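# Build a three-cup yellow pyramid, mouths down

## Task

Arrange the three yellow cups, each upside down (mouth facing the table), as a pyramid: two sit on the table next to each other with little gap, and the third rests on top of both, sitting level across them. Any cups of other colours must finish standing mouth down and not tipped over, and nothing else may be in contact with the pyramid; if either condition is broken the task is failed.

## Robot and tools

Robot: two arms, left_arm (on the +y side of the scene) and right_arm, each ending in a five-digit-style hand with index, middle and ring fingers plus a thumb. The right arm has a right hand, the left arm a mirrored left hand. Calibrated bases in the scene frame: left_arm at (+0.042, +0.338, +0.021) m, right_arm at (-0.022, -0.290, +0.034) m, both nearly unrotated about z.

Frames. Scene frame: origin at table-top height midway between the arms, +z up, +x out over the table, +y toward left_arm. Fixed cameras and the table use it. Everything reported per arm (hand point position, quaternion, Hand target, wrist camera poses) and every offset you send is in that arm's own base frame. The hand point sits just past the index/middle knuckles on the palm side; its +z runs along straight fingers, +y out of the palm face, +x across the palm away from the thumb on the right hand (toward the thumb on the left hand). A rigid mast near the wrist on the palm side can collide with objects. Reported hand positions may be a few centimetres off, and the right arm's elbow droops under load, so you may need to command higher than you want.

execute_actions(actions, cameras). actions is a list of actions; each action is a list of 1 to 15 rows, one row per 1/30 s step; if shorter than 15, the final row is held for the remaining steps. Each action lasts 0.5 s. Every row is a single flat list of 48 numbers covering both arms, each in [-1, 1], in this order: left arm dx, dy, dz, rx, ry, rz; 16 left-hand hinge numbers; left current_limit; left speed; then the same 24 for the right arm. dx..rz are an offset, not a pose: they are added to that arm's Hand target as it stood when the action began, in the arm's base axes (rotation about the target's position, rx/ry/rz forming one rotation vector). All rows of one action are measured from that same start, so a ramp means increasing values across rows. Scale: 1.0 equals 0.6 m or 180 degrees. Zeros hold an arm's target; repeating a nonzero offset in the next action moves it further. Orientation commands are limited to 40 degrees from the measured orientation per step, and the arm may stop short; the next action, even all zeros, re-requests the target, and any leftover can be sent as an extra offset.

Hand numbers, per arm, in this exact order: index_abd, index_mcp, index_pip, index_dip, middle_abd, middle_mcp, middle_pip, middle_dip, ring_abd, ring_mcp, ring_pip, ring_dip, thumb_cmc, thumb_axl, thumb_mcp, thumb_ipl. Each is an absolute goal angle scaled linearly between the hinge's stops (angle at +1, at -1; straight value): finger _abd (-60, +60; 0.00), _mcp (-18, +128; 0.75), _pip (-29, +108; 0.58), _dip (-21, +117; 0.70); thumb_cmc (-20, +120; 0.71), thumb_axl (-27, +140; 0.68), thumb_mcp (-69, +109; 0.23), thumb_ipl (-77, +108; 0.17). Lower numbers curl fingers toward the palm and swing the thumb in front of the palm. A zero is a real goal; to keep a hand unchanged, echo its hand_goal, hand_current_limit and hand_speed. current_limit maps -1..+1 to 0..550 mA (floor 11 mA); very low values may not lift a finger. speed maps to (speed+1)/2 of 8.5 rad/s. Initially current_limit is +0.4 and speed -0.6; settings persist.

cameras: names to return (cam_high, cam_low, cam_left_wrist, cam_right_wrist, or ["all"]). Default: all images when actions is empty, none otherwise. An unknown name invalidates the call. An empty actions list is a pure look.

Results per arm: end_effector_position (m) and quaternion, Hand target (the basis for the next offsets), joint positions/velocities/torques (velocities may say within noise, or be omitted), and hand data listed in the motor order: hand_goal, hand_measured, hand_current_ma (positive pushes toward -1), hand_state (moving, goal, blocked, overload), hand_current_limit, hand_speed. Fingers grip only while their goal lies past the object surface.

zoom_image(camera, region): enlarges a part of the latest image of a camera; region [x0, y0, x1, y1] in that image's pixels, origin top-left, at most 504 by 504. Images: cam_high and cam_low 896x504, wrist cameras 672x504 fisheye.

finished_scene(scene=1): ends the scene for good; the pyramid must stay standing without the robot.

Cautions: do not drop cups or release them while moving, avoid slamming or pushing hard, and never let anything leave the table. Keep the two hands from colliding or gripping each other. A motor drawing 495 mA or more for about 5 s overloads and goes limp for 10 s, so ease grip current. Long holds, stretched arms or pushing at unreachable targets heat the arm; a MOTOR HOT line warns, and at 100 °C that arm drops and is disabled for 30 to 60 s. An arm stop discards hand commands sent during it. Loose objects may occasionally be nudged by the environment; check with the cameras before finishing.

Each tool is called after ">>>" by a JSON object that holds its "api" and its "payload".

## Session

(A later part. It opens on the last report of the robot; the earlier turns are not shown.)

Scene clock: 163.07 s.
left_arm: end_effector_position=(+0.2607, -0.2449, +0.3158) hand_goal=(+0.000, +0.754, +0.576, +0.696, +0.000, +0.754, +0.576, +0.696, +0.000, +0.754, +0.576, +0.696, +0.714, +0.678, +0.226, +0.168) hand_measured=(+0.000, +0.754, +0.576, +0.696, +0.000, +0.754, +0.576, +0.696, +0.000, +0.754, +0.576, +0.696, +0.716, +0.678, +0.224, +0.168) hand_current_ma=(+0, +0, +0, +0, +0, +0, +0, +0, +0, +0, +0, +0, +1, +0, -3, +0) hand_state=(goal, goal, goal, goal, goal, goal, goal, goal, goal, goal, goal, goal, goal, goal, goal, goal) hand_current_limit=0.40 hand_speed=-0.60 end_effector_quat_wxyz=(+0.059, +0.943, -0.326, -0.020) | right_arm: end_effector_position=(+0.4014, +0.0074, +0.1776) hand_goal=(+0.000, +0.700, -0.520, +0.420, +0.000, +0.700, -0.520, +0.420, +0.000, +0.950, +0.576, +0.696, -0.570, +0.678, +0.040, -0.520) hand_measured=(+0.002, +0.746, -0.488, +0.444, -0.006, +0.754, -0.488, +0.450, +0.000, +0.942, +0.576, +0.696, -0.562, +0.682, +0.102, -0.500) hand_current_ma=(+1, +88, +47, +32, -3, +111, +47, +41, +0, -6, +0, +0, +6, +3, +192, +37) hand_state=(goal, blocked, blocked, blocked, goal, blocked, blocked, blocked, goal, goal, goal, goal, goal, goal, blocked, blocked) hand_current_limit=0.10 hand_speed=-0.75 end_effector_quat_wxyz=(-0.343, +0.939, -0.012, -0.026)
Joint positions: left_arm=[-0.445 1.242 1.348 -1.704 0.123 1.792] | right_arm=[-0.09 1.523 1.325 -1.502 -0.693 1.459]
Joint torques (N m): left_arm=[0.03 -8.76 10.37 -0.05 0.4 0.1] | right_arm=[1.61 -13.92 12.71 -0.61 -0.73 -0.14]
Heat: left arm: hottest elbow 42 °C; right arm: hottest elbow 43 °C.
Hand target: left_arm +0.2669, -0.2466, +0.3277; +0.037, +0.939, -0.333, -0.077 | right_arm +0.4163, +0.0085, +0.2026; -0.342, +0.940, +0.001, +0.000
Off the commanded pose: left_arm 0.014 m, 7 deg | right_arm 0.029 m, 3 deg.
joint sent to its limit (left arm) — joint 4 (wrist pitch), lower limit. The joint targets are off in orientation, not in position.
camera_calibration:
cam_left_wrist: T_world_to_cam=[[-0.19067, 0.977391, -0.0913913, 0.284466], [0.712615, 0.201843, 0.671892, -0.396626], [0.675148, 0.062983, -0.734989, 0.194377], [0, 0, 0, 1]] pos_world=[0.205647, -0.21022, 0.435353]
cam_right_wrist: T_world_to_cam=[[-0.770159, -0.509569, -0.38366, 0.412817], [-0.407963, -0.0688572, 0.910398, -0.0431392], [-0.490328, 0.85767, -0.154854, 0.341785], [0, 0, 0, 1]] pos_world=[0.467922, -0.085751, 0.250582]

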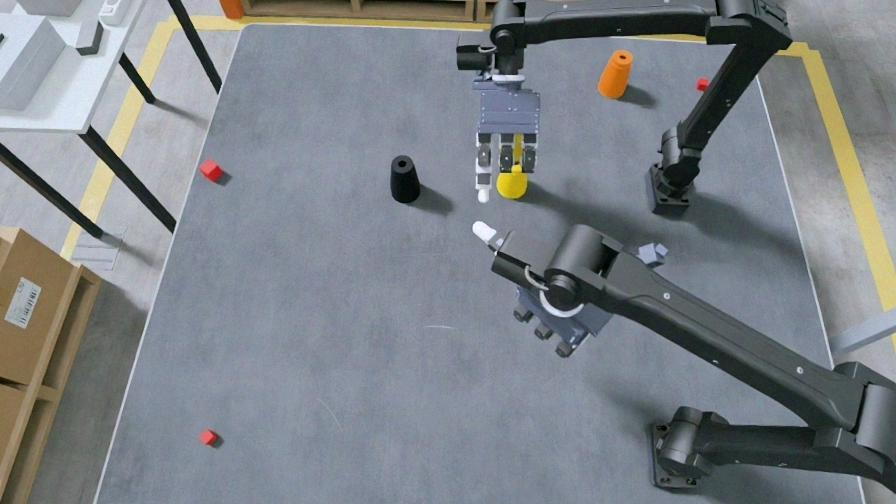

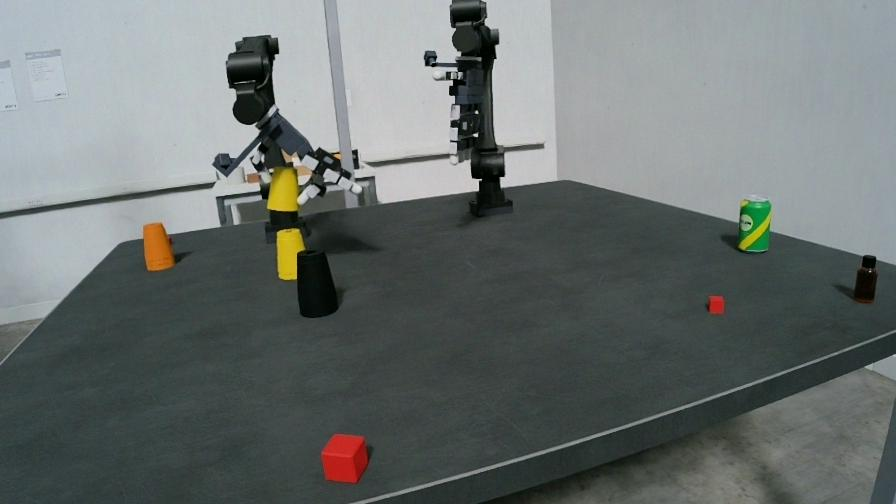

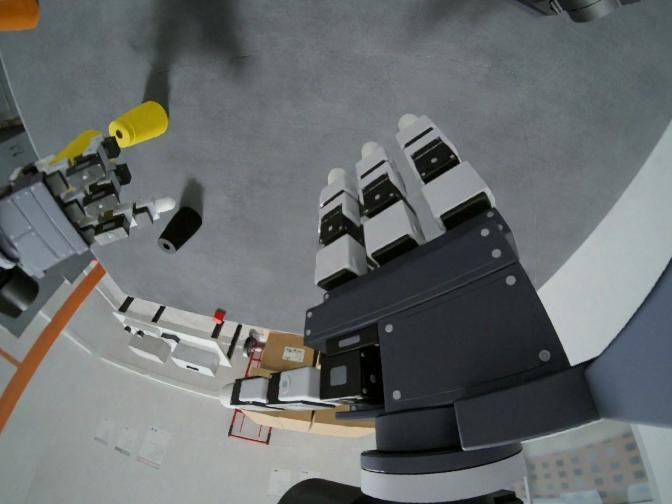

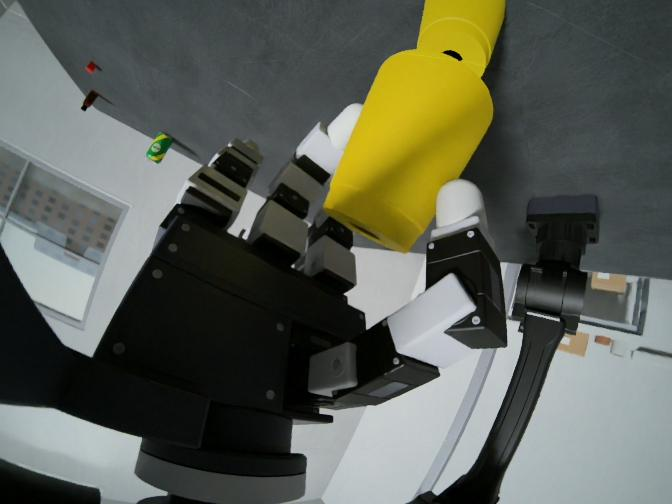

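>>> {"api": "execute_actions", "payload": {"actions": [[[0,0,0,0,0,0,0,0.754,0.576,0.696,0,0.754,0.576,0.696,0,0.754,0.576,0.696,0.714,0.678,0.226,0.168,0.4,-0.6,0.066,0,0,0.025,-0.01,0,0,0.7,-0.52,0.42,0,0.7,-0.52,0.42,0,0.95,0.576,0.696,-0.571,0.678,0.04,-0.52,0.1,-0.75]],[[0,0,0,0,0,0,0,0.754,0.576,0.696,0,0.754,0.576,0.696,0,0.754,0.576,0.696,0.714,0.678,0.226,0.168,0.4,-0.6,0.066,0,0,0.025,-0.008,0,0,0.7,-0.52,0.42,0,0.7,-0.52,0.42,0,0.95,0.576,0.696,-0.571,0.678,0.04,-0.52,0.1,-0.75]]], "cameras": ["all"]}}

>>> {"api": "zoom_image", "payload": {"camera": "cam_low", "region": [220, 150, 380, 330]}}

>>> {"api": "zoom_image", "payload": {"camera": "cam_high", "region": [430, 80, 600, 230]}}

>>> {"api": "zoom_image", "payload": {"camera": "cam_right_wrist", "region": [290, 0, 540, 300]}}

Scene clock: 178.70 s.
left_arm: end_effector_position=(+0.2607, -0.2449, +0.3158) hand_goal=(+0.000, +0.754, +0.576, +0.696, +0.000, +0.754, +0.576, +0.696, +0.000, +0.754, +0.576, +0.696, +0.714, +0.678, +0.226, +0.168) hand_measured=(+0.000, +0.754, +0.576, +0.696, +0.000, +0.754, +0.576, +0.696, +0.000, +0.754, +0.576, +0.696, +0.716, +0.678, +0.224, +0.168) hand_current_ma=(+0, +0, +0, +0, +0, +0, +0, +0, +0, +0, +0, +0, +1, +0, -3, +0) hand_state=(goal, goal, goal, goal, goal, goal, goal, goal, goal, goal, goal, goal, goal, goal, goal, goal) hand_current_limit=0.40 hand_speed=-0.60 end_effector_quat_wxyz=(+0.059, +0.943, -0.326, -0.020) | right_arm: end_effector_position=(+0.4784, +0.0137, +0.1880) hand_goal=(+0.000, +0.700, -0.520, +0.420, +0.000, +0.700, -0.520, +0.420, +0.000, +0.950, +0.576, +0.696, -0.570, +0.678, +0.040, -0.520) hand_measured=(+0.002, +0.744, -0.488, +0.444, -0.006, +0.752, -0.488, +0.450, +0.000, +0.940, +0.576, +0.696, -0.562, +0.682, +0.102, -0.500) hand_current_ma=(+1, +86, +47, +32, -3, +108, +47, +41, +0, -8, +0, +0, +7, +3, +192, +37) hand_state=(goal, blocked, blocked, blocked, goal, blocked, blocked, blocked, goal, goal, goal, goal, goal, goal, blocked, blocked) hand_current_limit=0.10 hand_speed=-0.75 end_effector_quat_wxyz=(-0.415, +0.910, +0.003, +0.008)
Joint positions: left_arm=[-0.445 1.242 1.348 -1.704 0.123 1.792] | right_arm=[-0.122 1.687 1.532 -1.536 -0.849 1.388]
Joint torques (N m): left_arm=[0.15 -8.64 10.37 -0.06 0.41 0.1] | right_arm=[0.85 -13.92 12.93 -0.54 -0.93 -0.23]
Heat: left arm: hottest elbow 43 °C; right arm: hottest elbow 44 °C.
Hand target: left_arm +0.2669, -0.2466, +0.3277; +0.037, +0.939, -0.333, -0.077 | right_arm +0.4955, +0.0084, +0.2027; -0.414, +0.910, +0.011, +0.027
Off the commanded pose: left_arm 0.014 m, 7 deg | right_arm 0.023 m, 2 deg.
joint sent to its limit (left arm) — joint 4 (wrist pitch), lower limit. The joint targets are off in orientation, not in position.
camera_calibration:
cam_left_wrist: T_world_to_cam=[[-0.19067, 0.977391, -0.0913913, 0.284466], [0.712615, 0.201843, 0.671892, -0.396626], [0.675148, 0.062983, -0.734989, 0.194377], [0, 0, 0, 1]] pos_world=[0.205647, -0.21022, 0.435353]
cam_right_wrist: T_world_to_cam=[[-0.736455, -0.439684, -0.514112, 0.486727], [-0.475167, -0.204718, 0.855749, 0.0236009], [-0.481507, 0.87451, -0.0581579, 0.353138], [0, 0, 0, 1]] pos_world=[0.539706, -0.0899856, 0.250574]

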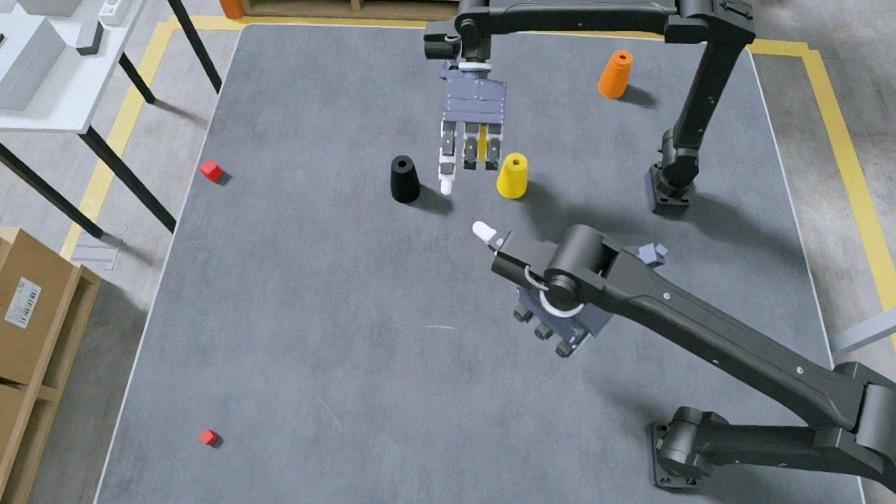

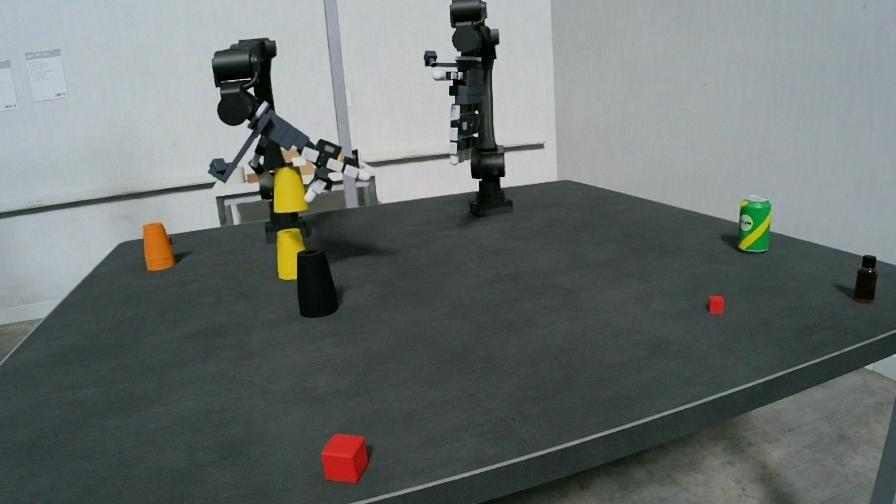

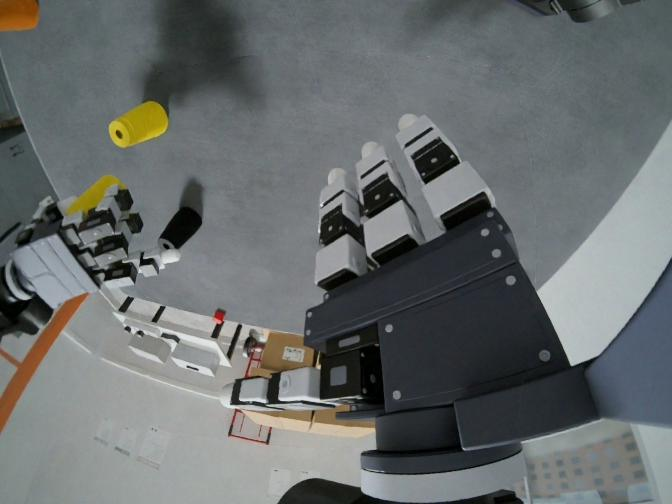

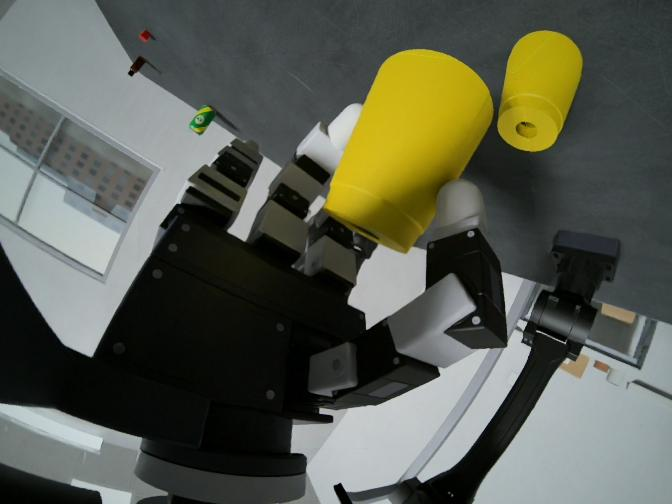

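Scaled by 2.800.

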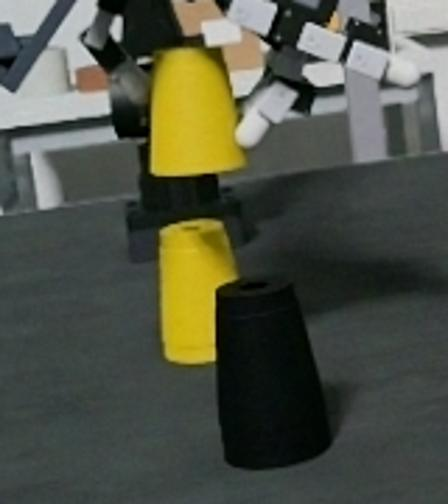

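Scaled by 2.965.

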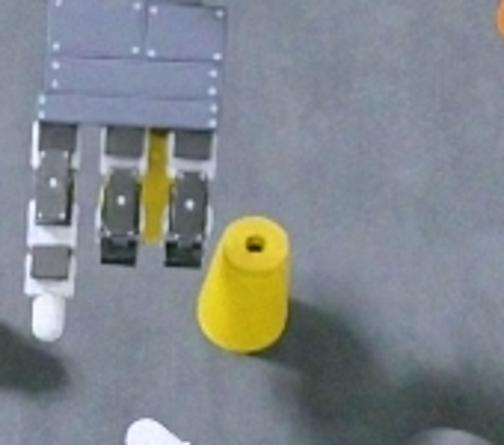

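Scaled by 1.680 from the camera's 672x504 image, which has a finer 960x720 frame.

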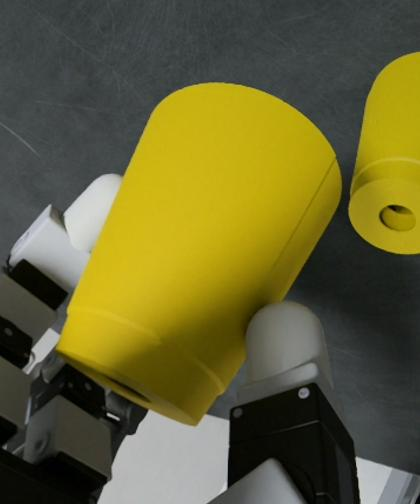

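>>> {"api": "execute_actions", "payload": {"actions": [[[0,0,0,0,0,0,0,0.754,0.576,0.696,0,0.754,0.576,0.696,0,0.754,0.576,0.696,0.714,0.678,0.226,0.168,0.4,-0.6,-0.02,0,-0.09,0,0,0,0,0.7,-0.52,0.42,0,0.7,-0.52,0.42,0,0.95,0.576,0.696,-0.571,0.678,0.04,-0.52,0.1,-0.75]],[[0,0,0,0,0,0,0,0.754,0.576,0.696,0,0.754,0.576,0.696,0,0.754,0.576,0.696,0.714,0.678,0.226,0.168,0.4,-0.6,-0.01,0,-0.08,0,0,0,0,0.7,-0.52,0.42,0,0.7,-0.52,0.42,0,0.95,0.576,0.696,-0.571,0.678,0.04,-0.52,0.1,-0.75]]], "cameras": ["cam_low","cam_left_wrist","cam_right_wrist"]}}

>>> {"api": "zoom_image", "payload": {"camera": "cam_low", "region": [220, 150, 380, 330]}}

Scene clock: 190.87 s.
left_arm: end_effector_position=(+0.2607, -0.2449, +0.3158) hand_goal=(+0.000, +0.754, +0.576, +0.696, +0.000, +0.754, +0.576, +0.696, +0.000, +0.754, +0.576, +0.696, +0.714, +0.678, +0.226, +0.168) hand_measured=(+0.000, +0.754, +0.576, +0.696, +0.000, +0.754, +0.576, +0.696, +0.000, +0.754, +0.576, +0.696, +0.716, +0.678, +0.224, +0.168) hand_current_ma=(+0, +0, +0, +0, +0, +0, +0, +0, +0, +0, +0, +0, +1, +0, -3, +0) hand_state=(goal, goal, goal, goal, goal, goal, goal, goal, goal, goal, goal, goal, goal, goal, goal, goal) hand_current_limit=0.40 hand_speed=-0.60 end_effector_quat_wxyz=(+0.059, +0.943, -0.326, -0.020) | right_arm: end_effector_position=(+0.4745, +0.0143, +0.1033) hand_goal=(+0.000, +0.700, -0.520, +0.420, +0.000, +0.700, -0.520, +0.420, +0.000, +0.950, +0.576, +0.696, -0.570, +0.678, +0.040, -0.520) hand_measured=(+0.002, +0.744, -0.488, +0.444, -0.006, +0.752, -0.488, +0.450, +0.000, +0.940, +0.576, +0.696, -0.562, +0.682, +0.102, -0.500) hand_current_ma=(+1, +86, +47, +32, -3, +108, +47, +41, +0, -8, +0, +0, +7, +3, +192, +37) hand_state=(goal, blocked, blocked, blocked, goal, blocked, blocked, blocked, goal, goal, goal, goal, goal, goal, blocked, blocked) hand_current_limit=0.10 hand_speed=-0.75 end_effector_quat_wxyz=(-0.414, +0.910, +0.013, +0.021)
Joint positions: left_arm=[-0.445 1.242 1.348 -1.704 0.123 1.792] | right_arm=[-0.123 1.717 1.344 -1.296 -0.852 1.375]
Joint torques (N m): left_arm=[0.09 -8.59 10.36 -0.08 0.4 0.1] | right_arm=[0.38 -14.62 7.54 0.24 -0.85 -0.18]
Heat: left arm: hottest elbow 43 °C; right arm: hottest elbow 46 °C.
Hand target: left_arm +0.2669, -0.2466, +0.3277; +0.037, +0.939, -0.333, -0.077 | right_arm +0.4776, +0.0086, +0.1007; -0.414, +0.910, +0.011, +0.027
Off the commanded pose: left_arm 0.014 m, 7 deg | right_arm 0.007 m, 1 deg.
joint sent to its limit (left arm) — joint 4 (wrist pitch), lower limit. The joint targets are off in orientation, not in position.
camera_calibration:
cam_left_wrist: T_world_to_cam=[[-0.19067, 0.977391, -0.0913913, 0.284466], [0.712615, 0.201843, 0.671892, -0.396626], [0.675148, 0.062983, -0.734989, 0.194377], [0, 0, 0, 1]] pos_world=[0.205647, -0.21022, 0.435353]
cam_right_wrist: T_world_to_cam=[[-0.716024, -0.446092, -0.536947, 0.433422], [-0.50044, -0.208248, 0.840353, 0.107952], [-0.486692, 0.870422, -0.0741314, 0.349966], [0, 0, 0, 1]] pos_world=[0.53469, -0.0887913, 0.167951]
Images, in order (width x height): cam_low 896x504, cam_left_wrist 672x504, cam_right_wrist 672x504.

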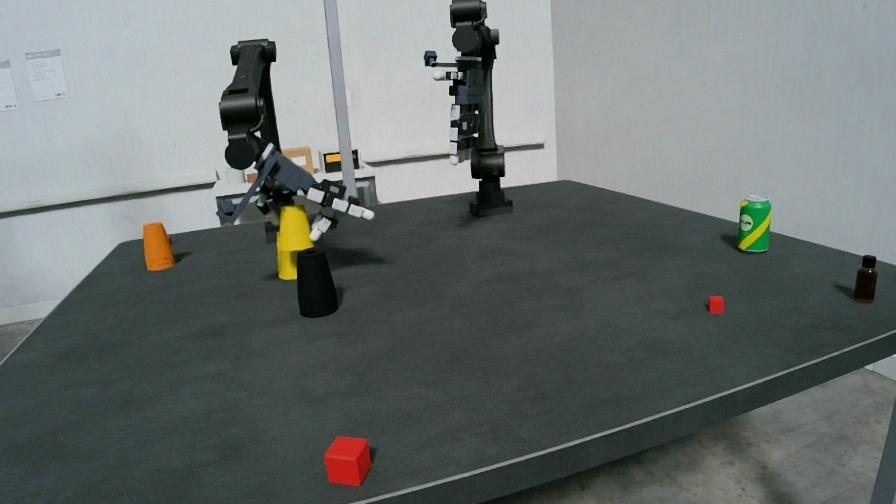

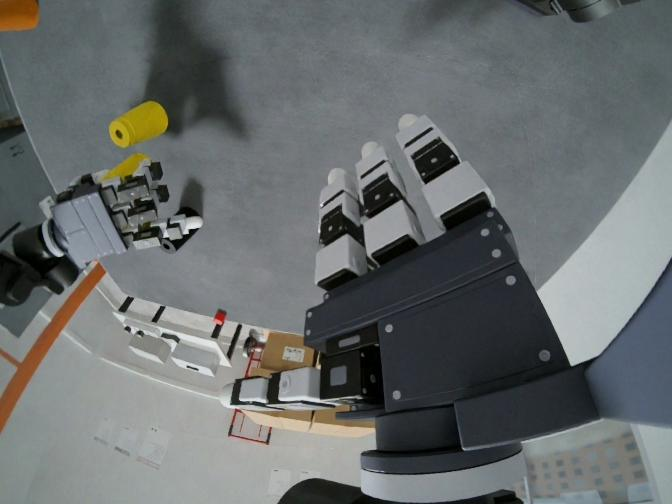

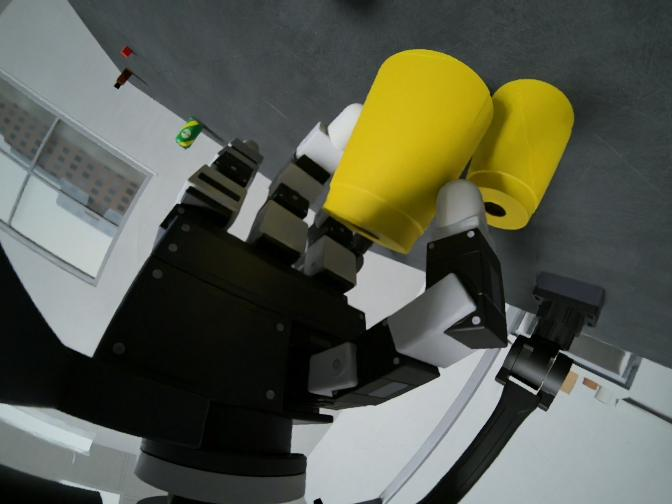

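Scaled by 2.800.

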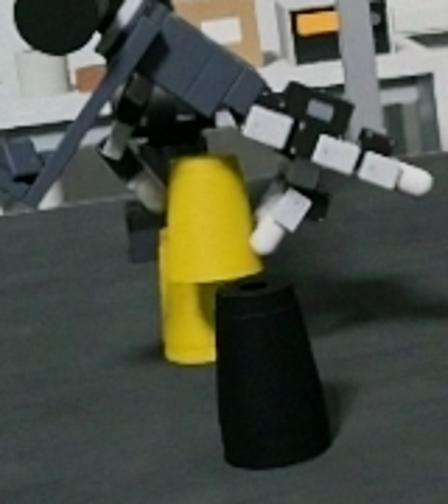

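>>> {"api": "execute_actions", "payload": {"actions": [[[0,0,0,0,0,0,0,0.754,0.576,0.696,0,0.754,0.576,0.696,0,0.754,0.576,0.696,0.714,0.678,0.226,0.168,0.4,-0.6,0,-0.008,-0.05,0,0.0183,0,0,0.7,-0.52,0.42,0,0.7,-0.52,0.42,0,0.95,0.576,0.696,-0.571,0.678,0.04,-0.52,0.1,-0.75]],[[0,0,0,0,0,0,0,0.754,0.576,0.696,0,0.754,0.576,0.696,0,0.754,0.576,0.696,0.714,0.678,0.226,0.168,0.4,-0.6,0,0,-0.05,0,0,0,0,0.7,-0.52,0.42,0,0.7,-0.52,0.42,0,0.95,0.576,0.696,-0.571,0.678,0.04,-0.52,0.1,-0.75]]], "cameras": ["cam_low","cam_left_wrist","cam_right_wrist"]}}

>>> {"api": "zoom_image", "payload": {"camera": "cam_low", "region": [220, 150, 380, 330]}}

>>> {"api": "zoom_image", "payload": {"camera": "cam_right_wrist", "region": [300, 0, 620, 300]}}

Scene clock: 195.90 s.
left_arm: end_effector_position=(+0.2607, -0.2449, +0.3158) hand_goal=(+0.000, +0.754, +0.576, +0.696, +0.000, +0.754, +0.576, +0.696, +0.000, +0.754, +0.576, +0.696, +0.714, +0.678, +0.226, +0.168) hand_measured=(+0.000, +0.754, +0.576, +0.696, +0.000, +0.754, +0.576, +0.696, +0.000, +0.754, +0.576, +0.696, +0.716, +0.678, +0.224, +0.168) hand_current_ma=(+0, +0, +0, +0, +0, +0, +0, +0, +0, +0, +0, +0, +1, +0, -3, +0) hand_state=(goal, goal, goal, goal, goal, goal, goal, goal, goal, goal, goal, goal, goal, goal, goal, goal) hand_current_limit=0.40 hand_speed=-0.60 end_effector_quat_wxyz=(+0.059, +0.943, -0.326, -0.020) | right_arm: end_effector_position=(+0.4756, +0.0089, +0.0463) hand_goal=(+0.000, +0.700, -0.520, +0.420, +0.000, +0.700, -0.520, +0.420, +0.000, +0.950, +0.576, +0.696, -0.570, +0.678, +0.040, -0.520) hand_measured=(+0.002, +0.744, -0.488, +0.444, -0.006, +0.752, -0.488, +0.450, +0.000, +0.940, +0.576, +0.696, -0.562, +0.682, +0.102, -0.500) hand_current_ma=(+1, +86, +47, +32, -3, +108, +47, +41, +0, -8, +0, +0, +7, +3, +192, +37) hand_state=(goal, blocked, blocked, blocked, goal, blocked, blocked, blocked, goal, goal, goal, goal, goal, goal, blocked, blocked) hand_current_limit=0.10 hand_speed=-0.75 end_effector_quat_wxyz=(-0.414, +0.910, +0.001, -0.002)
Joint positions: left_arm=[-0.445 1.242 1.348 -1.704 0.123 1.792] | right_arm=[-0.131 1.818 1.316 -1.225 -0.843 1.369]
Joint torques (N m): left_arm=[0.09 -8.64 10.39 -0.06 0.4 0.1] | right_arm=[0.44 -15.09 6.84 0.09 -0.85 -0.21]
Heat: left arm: hottest elbow 43 °C; right arm: hottest elbow 45 °C.
Hand target: left_arm +0.2669, -0.2466, +0.3277; +0.037, +0.939, -0.333, -0.077 | right_arm +0.4774, +0.0037, +0.0407; -0.415, +0.910, -0.001, +0.001
Off the commanded pose: left_arm 0.014 m, 7 deg | right_arm 0.008 m, 0 deg.
joint sent to its limit (left arm) — joint 4 (wrist pitch), lower limit. The joint targets are off in orientation, not in position.
camera_calibration:
cam_left_wrist: T_world_to_cam=[[-0.19067, 0.977391, -0.0913913, 0.284466], [0.712615, 0.201843, 0.671892, -0.396626], [0.675148, 0.062983, -0.734989, 0.194377], [0, 0, 0, 1]] pos_world=[0.205647, -0.21022, 0.435353]
cam_right_wrist: T_world_to_cam=[[-0.744931, -0.444116, -0.497835, 0.413109], [-0.455789, -0.206118, 0.865894, 0.132902], [-0.48717, 0.871938, -0.0488793, 0.349968], [0, 0, 0, 1]] pos_world=[0.538807, -0.0942889, 0.107687]
Images, in order (width x height): cam_low 896x504, cam_left_wrist 672x504, cam_right_wrist 672x504.

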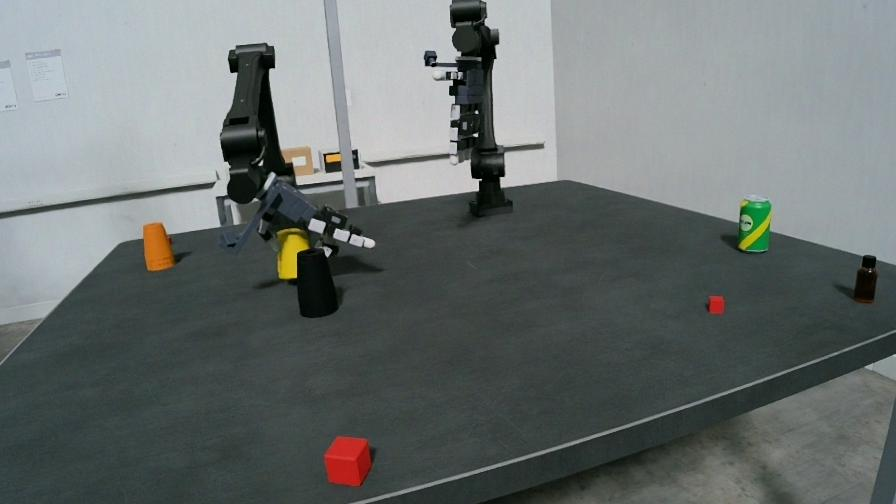

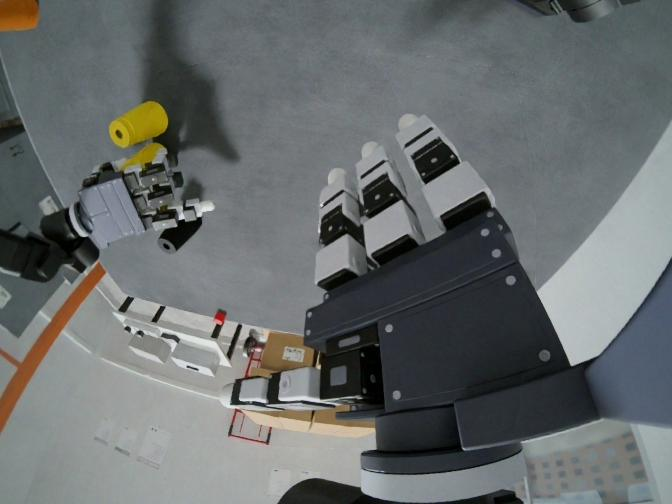

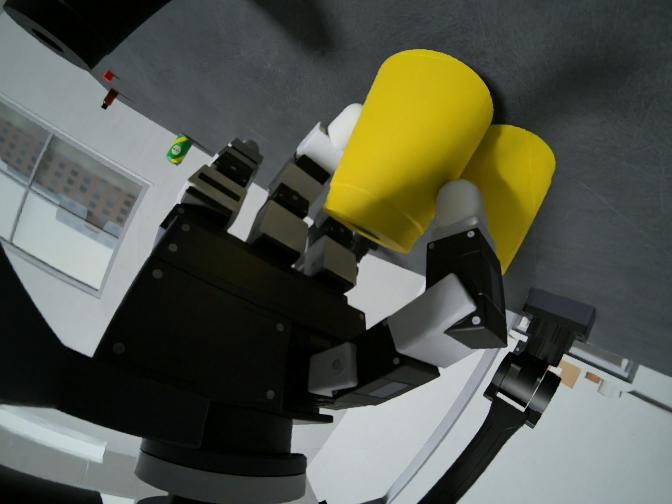

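Scaled by 2.800.

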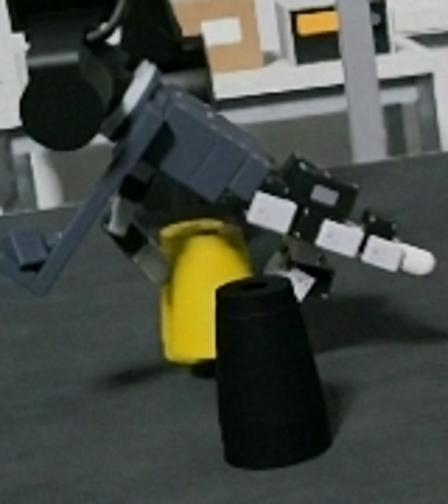

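Scaled by 1.575 from the camera's 672x504 image, which has a finer 960x720 frame.

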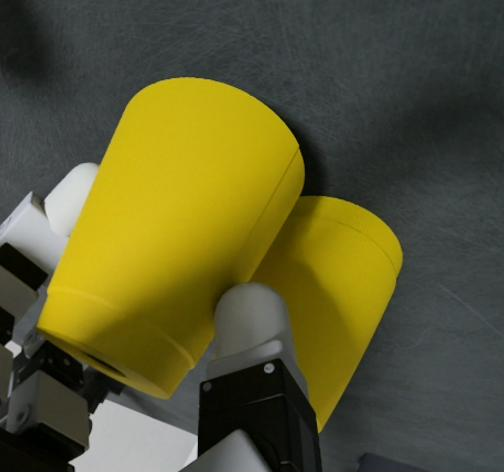

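>>> {"api": "execute_actions", "payload": {"actions": [[[0,0,0,0,0,0,0,0.754,0.576,0.696,0,0.754,0.576,0.696,0,0.754,0.576,0.696,0.714,0.678,0.226,0.168,0.4,-0.6,-0.004,0.001,-0.036,0,0,0,0,0.7,-0.52,0.42,0,0.7,-0.52,0.42,0,0.95,0.576,0.696,-0.571,0.678,0.04,-0.52,0.1,-0.75]],[[0,0,0,0,0,0,0,0.754,0.576,0.696,0,0.754,0.576,0.696,0,0.754,0.576,0.696,0.714,0.678,0.226,0.168,0.4,-0.6,0,0,0,0,0,0,0,0.7,-0.52,0.42,0,0.7,-0.52,0.42,0,0.95,0.576,0.696,-0.571,0.678,0.04,-0.52,0.1,-0.75]]], "cameras": ["cam_low","cam_left_wrist","cam_right_wrist"]}}

>>> {"api": "zoom_image", "payload": {"camera": "cam_low", "region": [220, 150, 380, 330]}}

>>> {"api": "zoom_image", "payload": {"camera": "cam_right_wrist", "region": [300, 0, 620, 300]}}

Scene clock: 199.77 s.
left_arm: end_effector_position=(+0.2607, -0.2449, +0.3158) hand_goal=(+0.000, +0.754, +0.576, +0.696, +0.000, +0.754, +0.576, +0.696, +0.000, +0.754, +0.576, +0.696, +0.714, +0.678, +0.226, +0.168) hand_measured=(+0.000, +0.754, +0.576, +0.696, +0.000, +0.754, +0.576, +0.696, +0.000, +0.754, +0.576, +0.696, +0.716, +0.678, +0.224, +0.168) hand_current_ma=(+0, +0, +0, +0, +0, +0, +0, +0, +0, +0, +0, +0, +1, +0, -3, +0) hand_state=(goal, goal, goal, goal, goal, goal, goal, goal, goal, goal, goal, goal, goal, goal, goal, goal) hand_current_limit=0.40 hand_speed=-0.60 end_effector_quat_wxyz=(+0.059, +0.943, -0.326, -0.020) | right_arm: end_effector_position=(+0.4741, +0.0091, +0.0256) hand_goal=(+0.000, +0.700, -0.520, +0.420, +0.000, +0.700, -0.520, +0.420, +0.000, +0.950, +0.576, +0.696, -0.570, +0.678, +0.040, -0.520) hand_measured=(+0.002, +0.744, -0.488, +0.444, -0.006, +0.752, -0.488, +0.450, +0.000, +0.940, +0.576, +0.696, -0.562, +0.682, +0.102, -0.500) hand_current_ma=(+1, +86, +47, +32, -3, +108, +47, +41, +0, -8, +0, +0, +7, +3, +192, +37) hand_state=(goal, blocked, blocked, blocked, goal, blocked, blocked, blocked, goal, goal, goal, goal, goal, goal, blocked, blocked) hand_current_limit=0.10 hand_speed=-0.75 end_effector_quat_wxyz=(-0.414, +0.910, +0.001, -0.001)
Joint positions: left_arm=[-0.445 1.242 1.348 -1.704 0.123 1.792] | right_arm=[-0.131 1.839 1.286 -1.17 -0.843 1.369]
Joint torques (N m): left_arm=[0.03 -8.7 10.37 -0.05 0.4 0.1] | right_arm=[0.67 -15.33 6.42 0.13 -0.82 -0.2]
Heat: left arm: hottest elbow 43 °C; right arm: hottest elbow 44 °C.
Hand target: left_arm +0.2669, -0.2466, +0.3277; +0.037, +0.939, -0.333, -0.077 | right_arm +0.4750, +0.0043, +0.0192; -0.415, +0.910, -0.001, +0.001
Off the commanded pose: left_arm 0.014 m, 7 deg | right_arm 0.008 m, 0 deg.
joint sent to its limit (left arm) — joint 4 (wrist pitch), lower limit. The joint targets are off in orientation, not in position.
camera_calibration:
cam_left_wrist: T_world_to_cam=[[-0.19067, 0.977391, -0.0913913, 0.284466], [0.712615, 0.201843, 0.671892, -0.396626], [0.675148, 0.062983, -0.734989, 0.194377], [0, 0, 0, 1]] pos_world=[0.205647, -0.21022, 0.435353]
cam_right_wrist: T_world_to_cam=[[-0.743397, -0.444301, -0.499958, 0.401044], [-0.458492, -0.205721, 0.86456, 0.151394], [-0.486977, 0.871938, -0.0507766, 0.347981], [0, 0, 0, 1]] pos_world=[0.537006, -0.0940887, 0.0872847]
Images, in order (width x height): cam_low 896x504, cam_left_wrist 672x504, cam_right_wrist 672x504.

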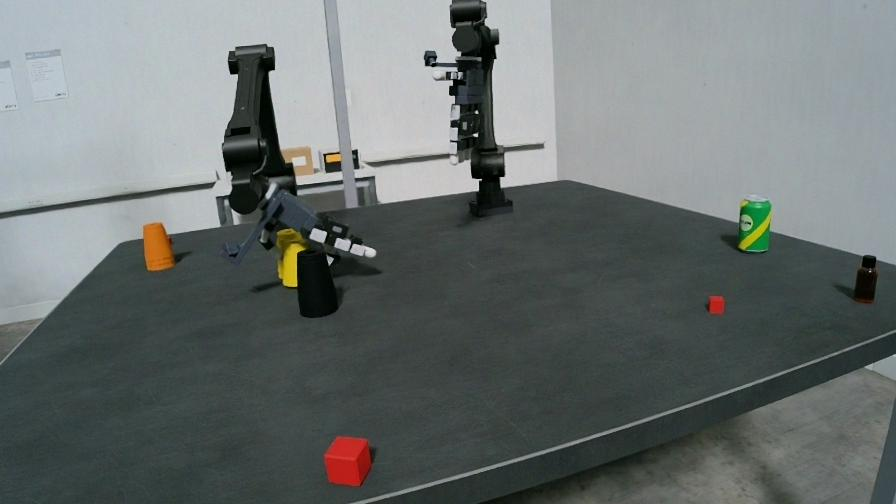

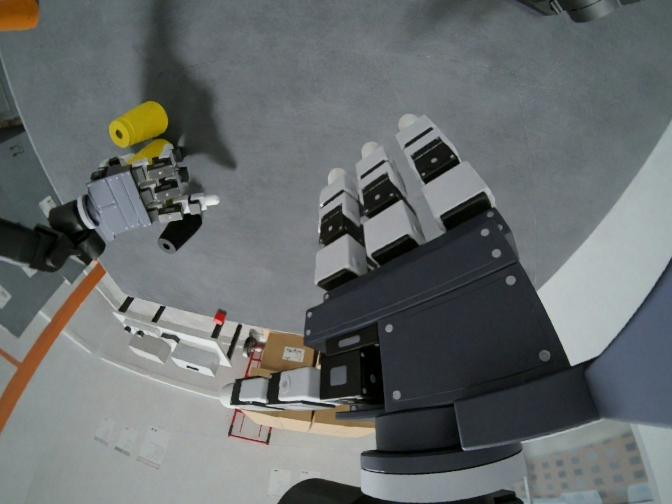

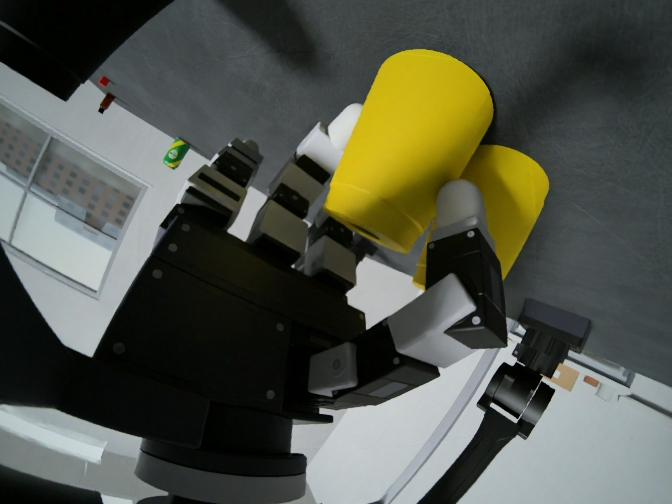

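Scaled by 2.800.

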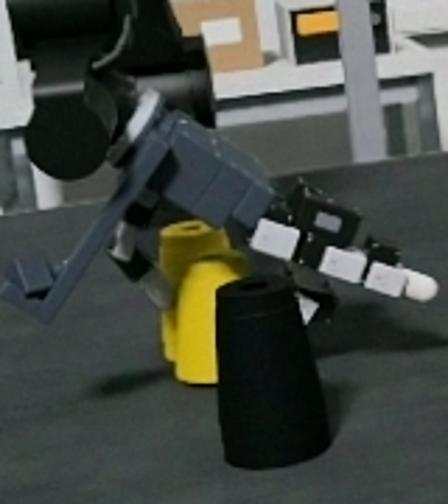

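Scaled by 1.575 from the camera's 672x504 image, which has a finer 960x720 frame.

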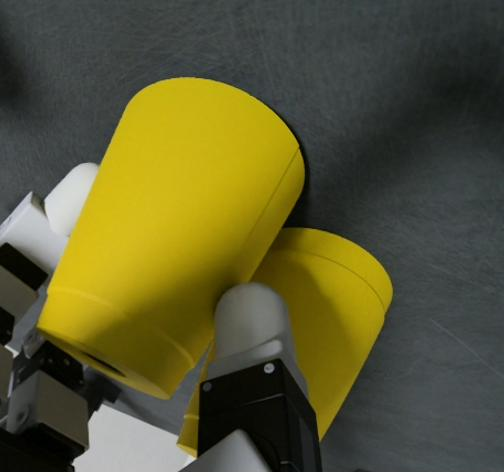

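>>> {"api": "execute_actions", "payload": {"actions": [[[0,0,0,0,0,0,0,0.754,0.576,0.696,0,0.754,0.576,0.696,0,0.754,0.576,0.696,0.714,0.678,0.226,0.168,0.4,-0.6,0,0,-0.012,0,0,0,0,0.7,-0.52,0.42,0,0.7,-0.52,0.42,0,0.95,0.576,0.696,-0.571,0.678,0.04,-0.52,0.1,-0.75]]], "cameras": ["cam_low","cam_right_wrist"]}}

>>> {"api": "zoom_image", "payload": {"camera": "cam_right_wrist", "region": [300, 0, 620, 300]}}

Scene clock: 202.33 s.
left_arm: end_effector_position=(+0.2607, -0.2449, +0.3158) hand_goal=(+0.000, +0.754, +0.576, +0.696, +0.000, +0.754, +0.576, +0.696, +0.000, +0.754, +0.576, +0.696, +0.714, +0.678, +0.226, +0.168) hand_measured=(+0.000, +0.754, +0.576, +0.696, +0.000, +0.754, +0.576, +0.696, +0.000, +0.754, +0.576, +0.696, +0.716, +0.678, +0.224, +0.168) hand_current_ma=(+0, +0, +0, +0, +0, +0, +0, +0, +0, +0, +0, +0, +1, +0, -3, +0) hand_state=(goal, goal, goal, goal, goal, goal, goal, goal, goal, goal, goal, goal, goal, goal, goal, goal) hand_current_limit=0.40 hand_speed=-0.60 end_effector_quat_wxyz=(+0.059, +0.943, -0.326, -0.020) | right_arm: end_effector_position=(+0.4761, +0.0088, +0.0223) hand_goal=(+0.000, +0.700, -0.520, +0.420, +0.000, +0.700, -0.520, +0.420, +0.000, +0.950, +0.576, +0.696, -0.570, +0.678, +0.040, -0.520) hand_measured=(+0.002, +0.744, -0.488, +0.444, -0.006, +0.746, -0.488, +0.450, +0.000, +0.940, +0.576, +0.696, -0.562, +0.682, +0.102, -0.500) hand_current_ma=(+1, +86, +47, +30, -3, +92, +47, +41, +0, -8, +0, +0, +7, +3, +192, +37) hand_state=(goal, blocked, blocked, blocked, goal, blocked, blocked, blocked, goal, goal, goal, goal, goal, goal, blocked, blocked) hand_current_limit=0.10 hand_speed=-0.75 end_effector_quat_wxyz=(-0.413, +0.910, +0.003, +0.003)
Joint positions: left_arm=[-0.445 1.242 1.348 -1.704 0.123 1.792] | right_arm=[-0.131 1.843 1.282 -1.154 -0.843 1.369]
Joint torques (N m): left_arm=[0.15 -8.7 10.39 -0.06 0.4 0.1] | right_arm=[0.56 -14.92 6.11 0.2 -0.83 -0.18]
Heat: left arm: hottest elbow 43 °C; right arm: hottest elbow 43 °C.
Hand target: left_arm +0.2669, -0.2466, +0.3277; +0.037, +0.939, -0.333, -0.077 | right_arm +0.4750, +0.0043, +0.0119; -0.415, +0.910, -0.001, +0.001
Off the commanded pose: left_arm 0.014 m, 7 deg | right_arm 0.011 m, 1 deg.
joint sent to its limit (left arm) — joint 4 (wrist pitch), lower limit. The joint targets are off in orientation, not in position.
camera_calibration:
cam_right_wrist: T_world_to_cam=[[-0.738866, -0.444903, -0.506101, 0.398738], [-0.466243, -0.204722, 0.860643, 0.15898], [-0.486513, 0.871866, -0.0561708, 0.348947], [0, 0, 0, 1]] pos_world=[0.538504, -0.0942884, 0.0845774]
Images, in order (width x height): cam_low 896x504, cam_right_wrist 672x504.

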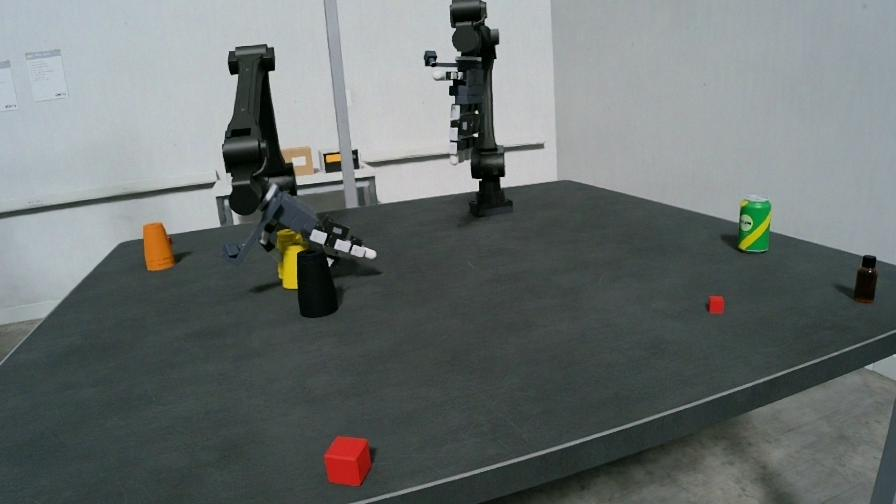

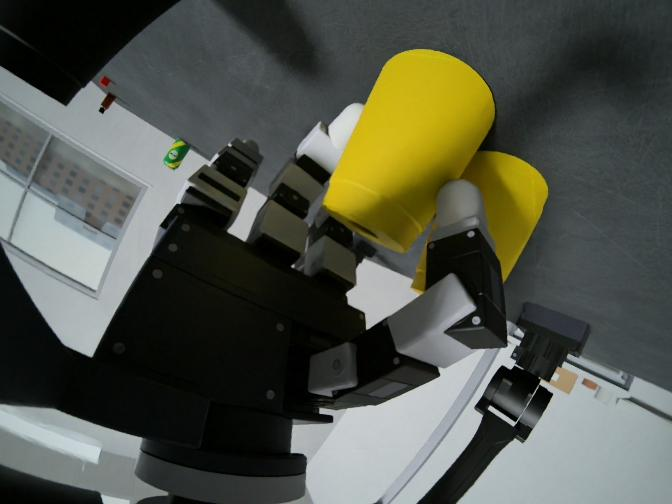

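Scaled by 1.575 from the camera's 672x504 image, which has a finer 960x720 frame.

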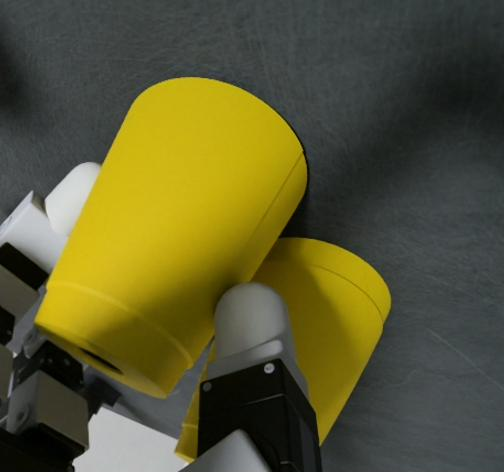

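>>> {"api": "execute_actions", "payload": {"actions": [[[0,0,0,0,0,0,0,0.754,0.576,0.696,0,0.754,0.576,0.696,0,0.754,0.576,0.696,0.714,0.678,0.226,0.168,0.4,-0.6,0,0,0.006,0,0,0,0,0.79,-0.48,0.46,0,0.79,-0.48,0.46,0,0.95,0.576,0.696,-0.571,0.678,0.12,-0.42,0.1,-0.85]],[[0,0,0,0,0,0,0,0.754,0.576,0.696,0,0.754,0.576,0.696,0,0.754,0.576,0.696,0.714,0.678,0.226,0.168,0.4,-0.6,0,0,0,0,0,0,0,0.863,-0.4,0.5,0,0.863,-0.4,0.5,0,0.95,0.576,0.696,-0.571,0.678,0.25,-0.3,0.1,-0.75]],[[0,0,0,0,0,0,0,0.754,0.576,0.696,0,0.754,0.576,0.696,0,0.754,0.576,0.696,0.714,0.678,0.226,0.168,0.4,-0.6,0,0,0,0,0,0,0,0.959,-0.3,0.55,0,0.959,-0.3,0.55,0,0.95,0.576,0.696,-0.571,0.678,0.393,-0.157,0.1,-0.6]]], "cameras": ["cam_low","cam_right_wrist"]}}

>>> {"api": "zoom_image", "payload": {"camera": "cam_low", "region": [220, 150, 380, 330]}}

Scene clock: 206.60 s.
left_arm: end_effector_position=(+0.2607, -0.2449, +0.3158) hand_goal=(+0.000, +0.754, +0.576, +0.696, +0.000, +0.754, +0.576, +0.696, +0.000, +0.754, +0.576, +0.696, +0.714, +0.678, +0.226, +0.168) hand_measured=(+0.000, +0.754, +0.576, +0.696, +0.000, +0.754, +0.576, +0.696, +0.000, +0.754, +0.576, +0.696, +0.716, +0.678, +0.224, +0.168) hand_current_ma=(+0, +0, +0, +0, +0, +0, +0, +0, +0, +0, +0, +0, +1, +0, -3, +0) hand_state=(goal, goal, goal, goal, goal, goal, goal, goal, goal, goal, goal, goal, goal, goal, goal, goal) hand_current_limit=0.40 hand_speed=-0.60 end_effector_quat_wxyz=(+0.059, +0.943, -0.326, -0.020) | right_arm: end_effector_position=(+0.4760, +0.0088, +0.0219) hand_goal=(+0.000, +0.960, -0.300, +0.550, +0.000, +0.960, -0.300, +0.550, +0.000, +0.950, +0.576, +0.696, -0.570, +0.678, +0.394, -0.156) hand_measured=(+0.002, +0.944, -0.304, +0.548, -0.002, +0.942, -0.304, +0.548, +0.000, +0.940, +0.576, +0.696, -0.568, +0.680, +0.386, -0.158) hand_current_ma=(+1, -18, -1, -1, -1, -21, -1, -1, +0, -8, +0, +0, +1, +1, -8, -2) hand_state=(goal, goal, goal, goal, goal, goal, goal, goal, goal, goal, goal, goal, goal, goal, goal, goal) hand_current_limit=0.10 hand_speed=-0.60 end_effector_quat_wxyz=(-0.413, +0.911, +0.003, +0.003)
Joint positions: left_arm=[-0.445 1.242 1.348 -1.704 0.123 1.792] | right_arm=[-0.131 1.844 1.282 -1.154 -0.843 1.369]
Joint torques (N m): left_arm=[0.03 -8.7 10.39 -0.09 0.41 0.1] | right_arm=[1.26 -15.27 6.42 -0.13 -0.84 -0.19]
Heat: left arm: hottest elbow 43 °C; right arm: hottest elbow 43 °C.
Hand target: left_arm +0.2669, -0.2466, +0.3277; +0.037, +0.939, -0.333, -0.077 | right_arm +0.4749, +0.0043, +0.0154; -0.414, +0.910, -0.001, +0.001
Off the commanded pose: left_arm 0.014 m, 7 deg | right_arm 0.008 m, 1 deg.
joint sent to its limit (left arm) — joint 4 (wrist pitch), lower limit. The joint targets are off in orientation, not in position.
camera_calibration:
cam_right_wrist: T_world_to_cam=[[-0.739232, -0.445087, -0.505405, 0.398707], [-0.465582, -0.204477, 0.861059, 0.15887], [-0.48659, 0.871829, -0.0560692, 0.348959], [0, 0, 0, 1]] pos_world=[0.538504, -0.0942883, 0.0842776]
Images, in order (width x height): cam_low 896x504, cam_right_wrist 672x504.

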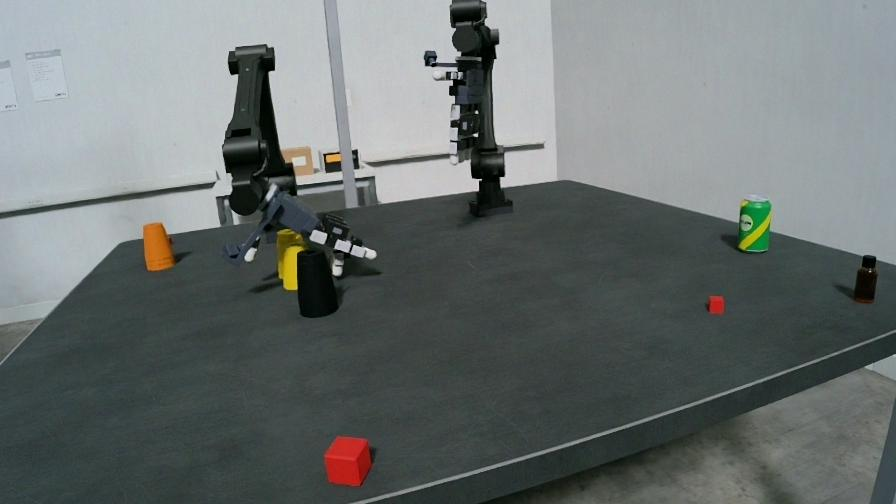

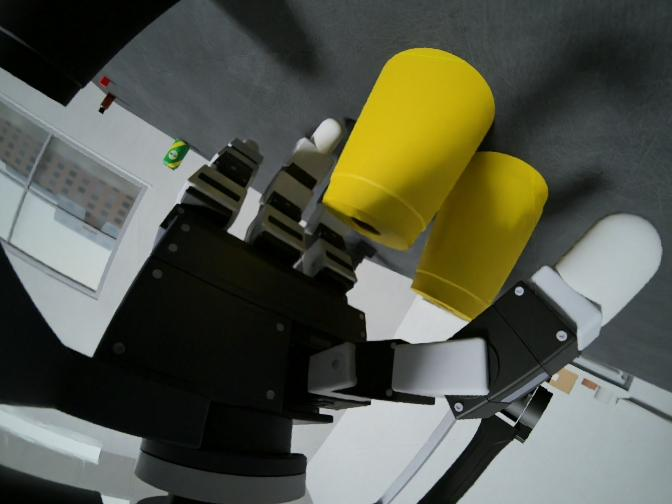

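Scaled by 2.800.

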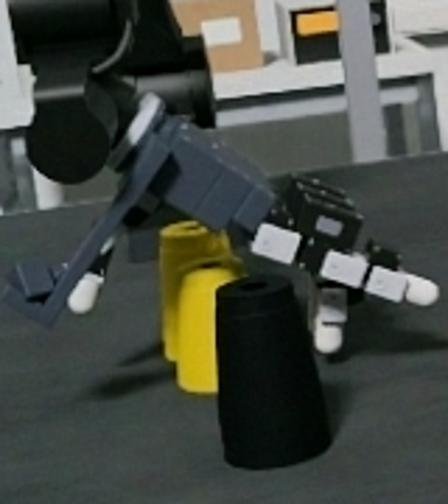

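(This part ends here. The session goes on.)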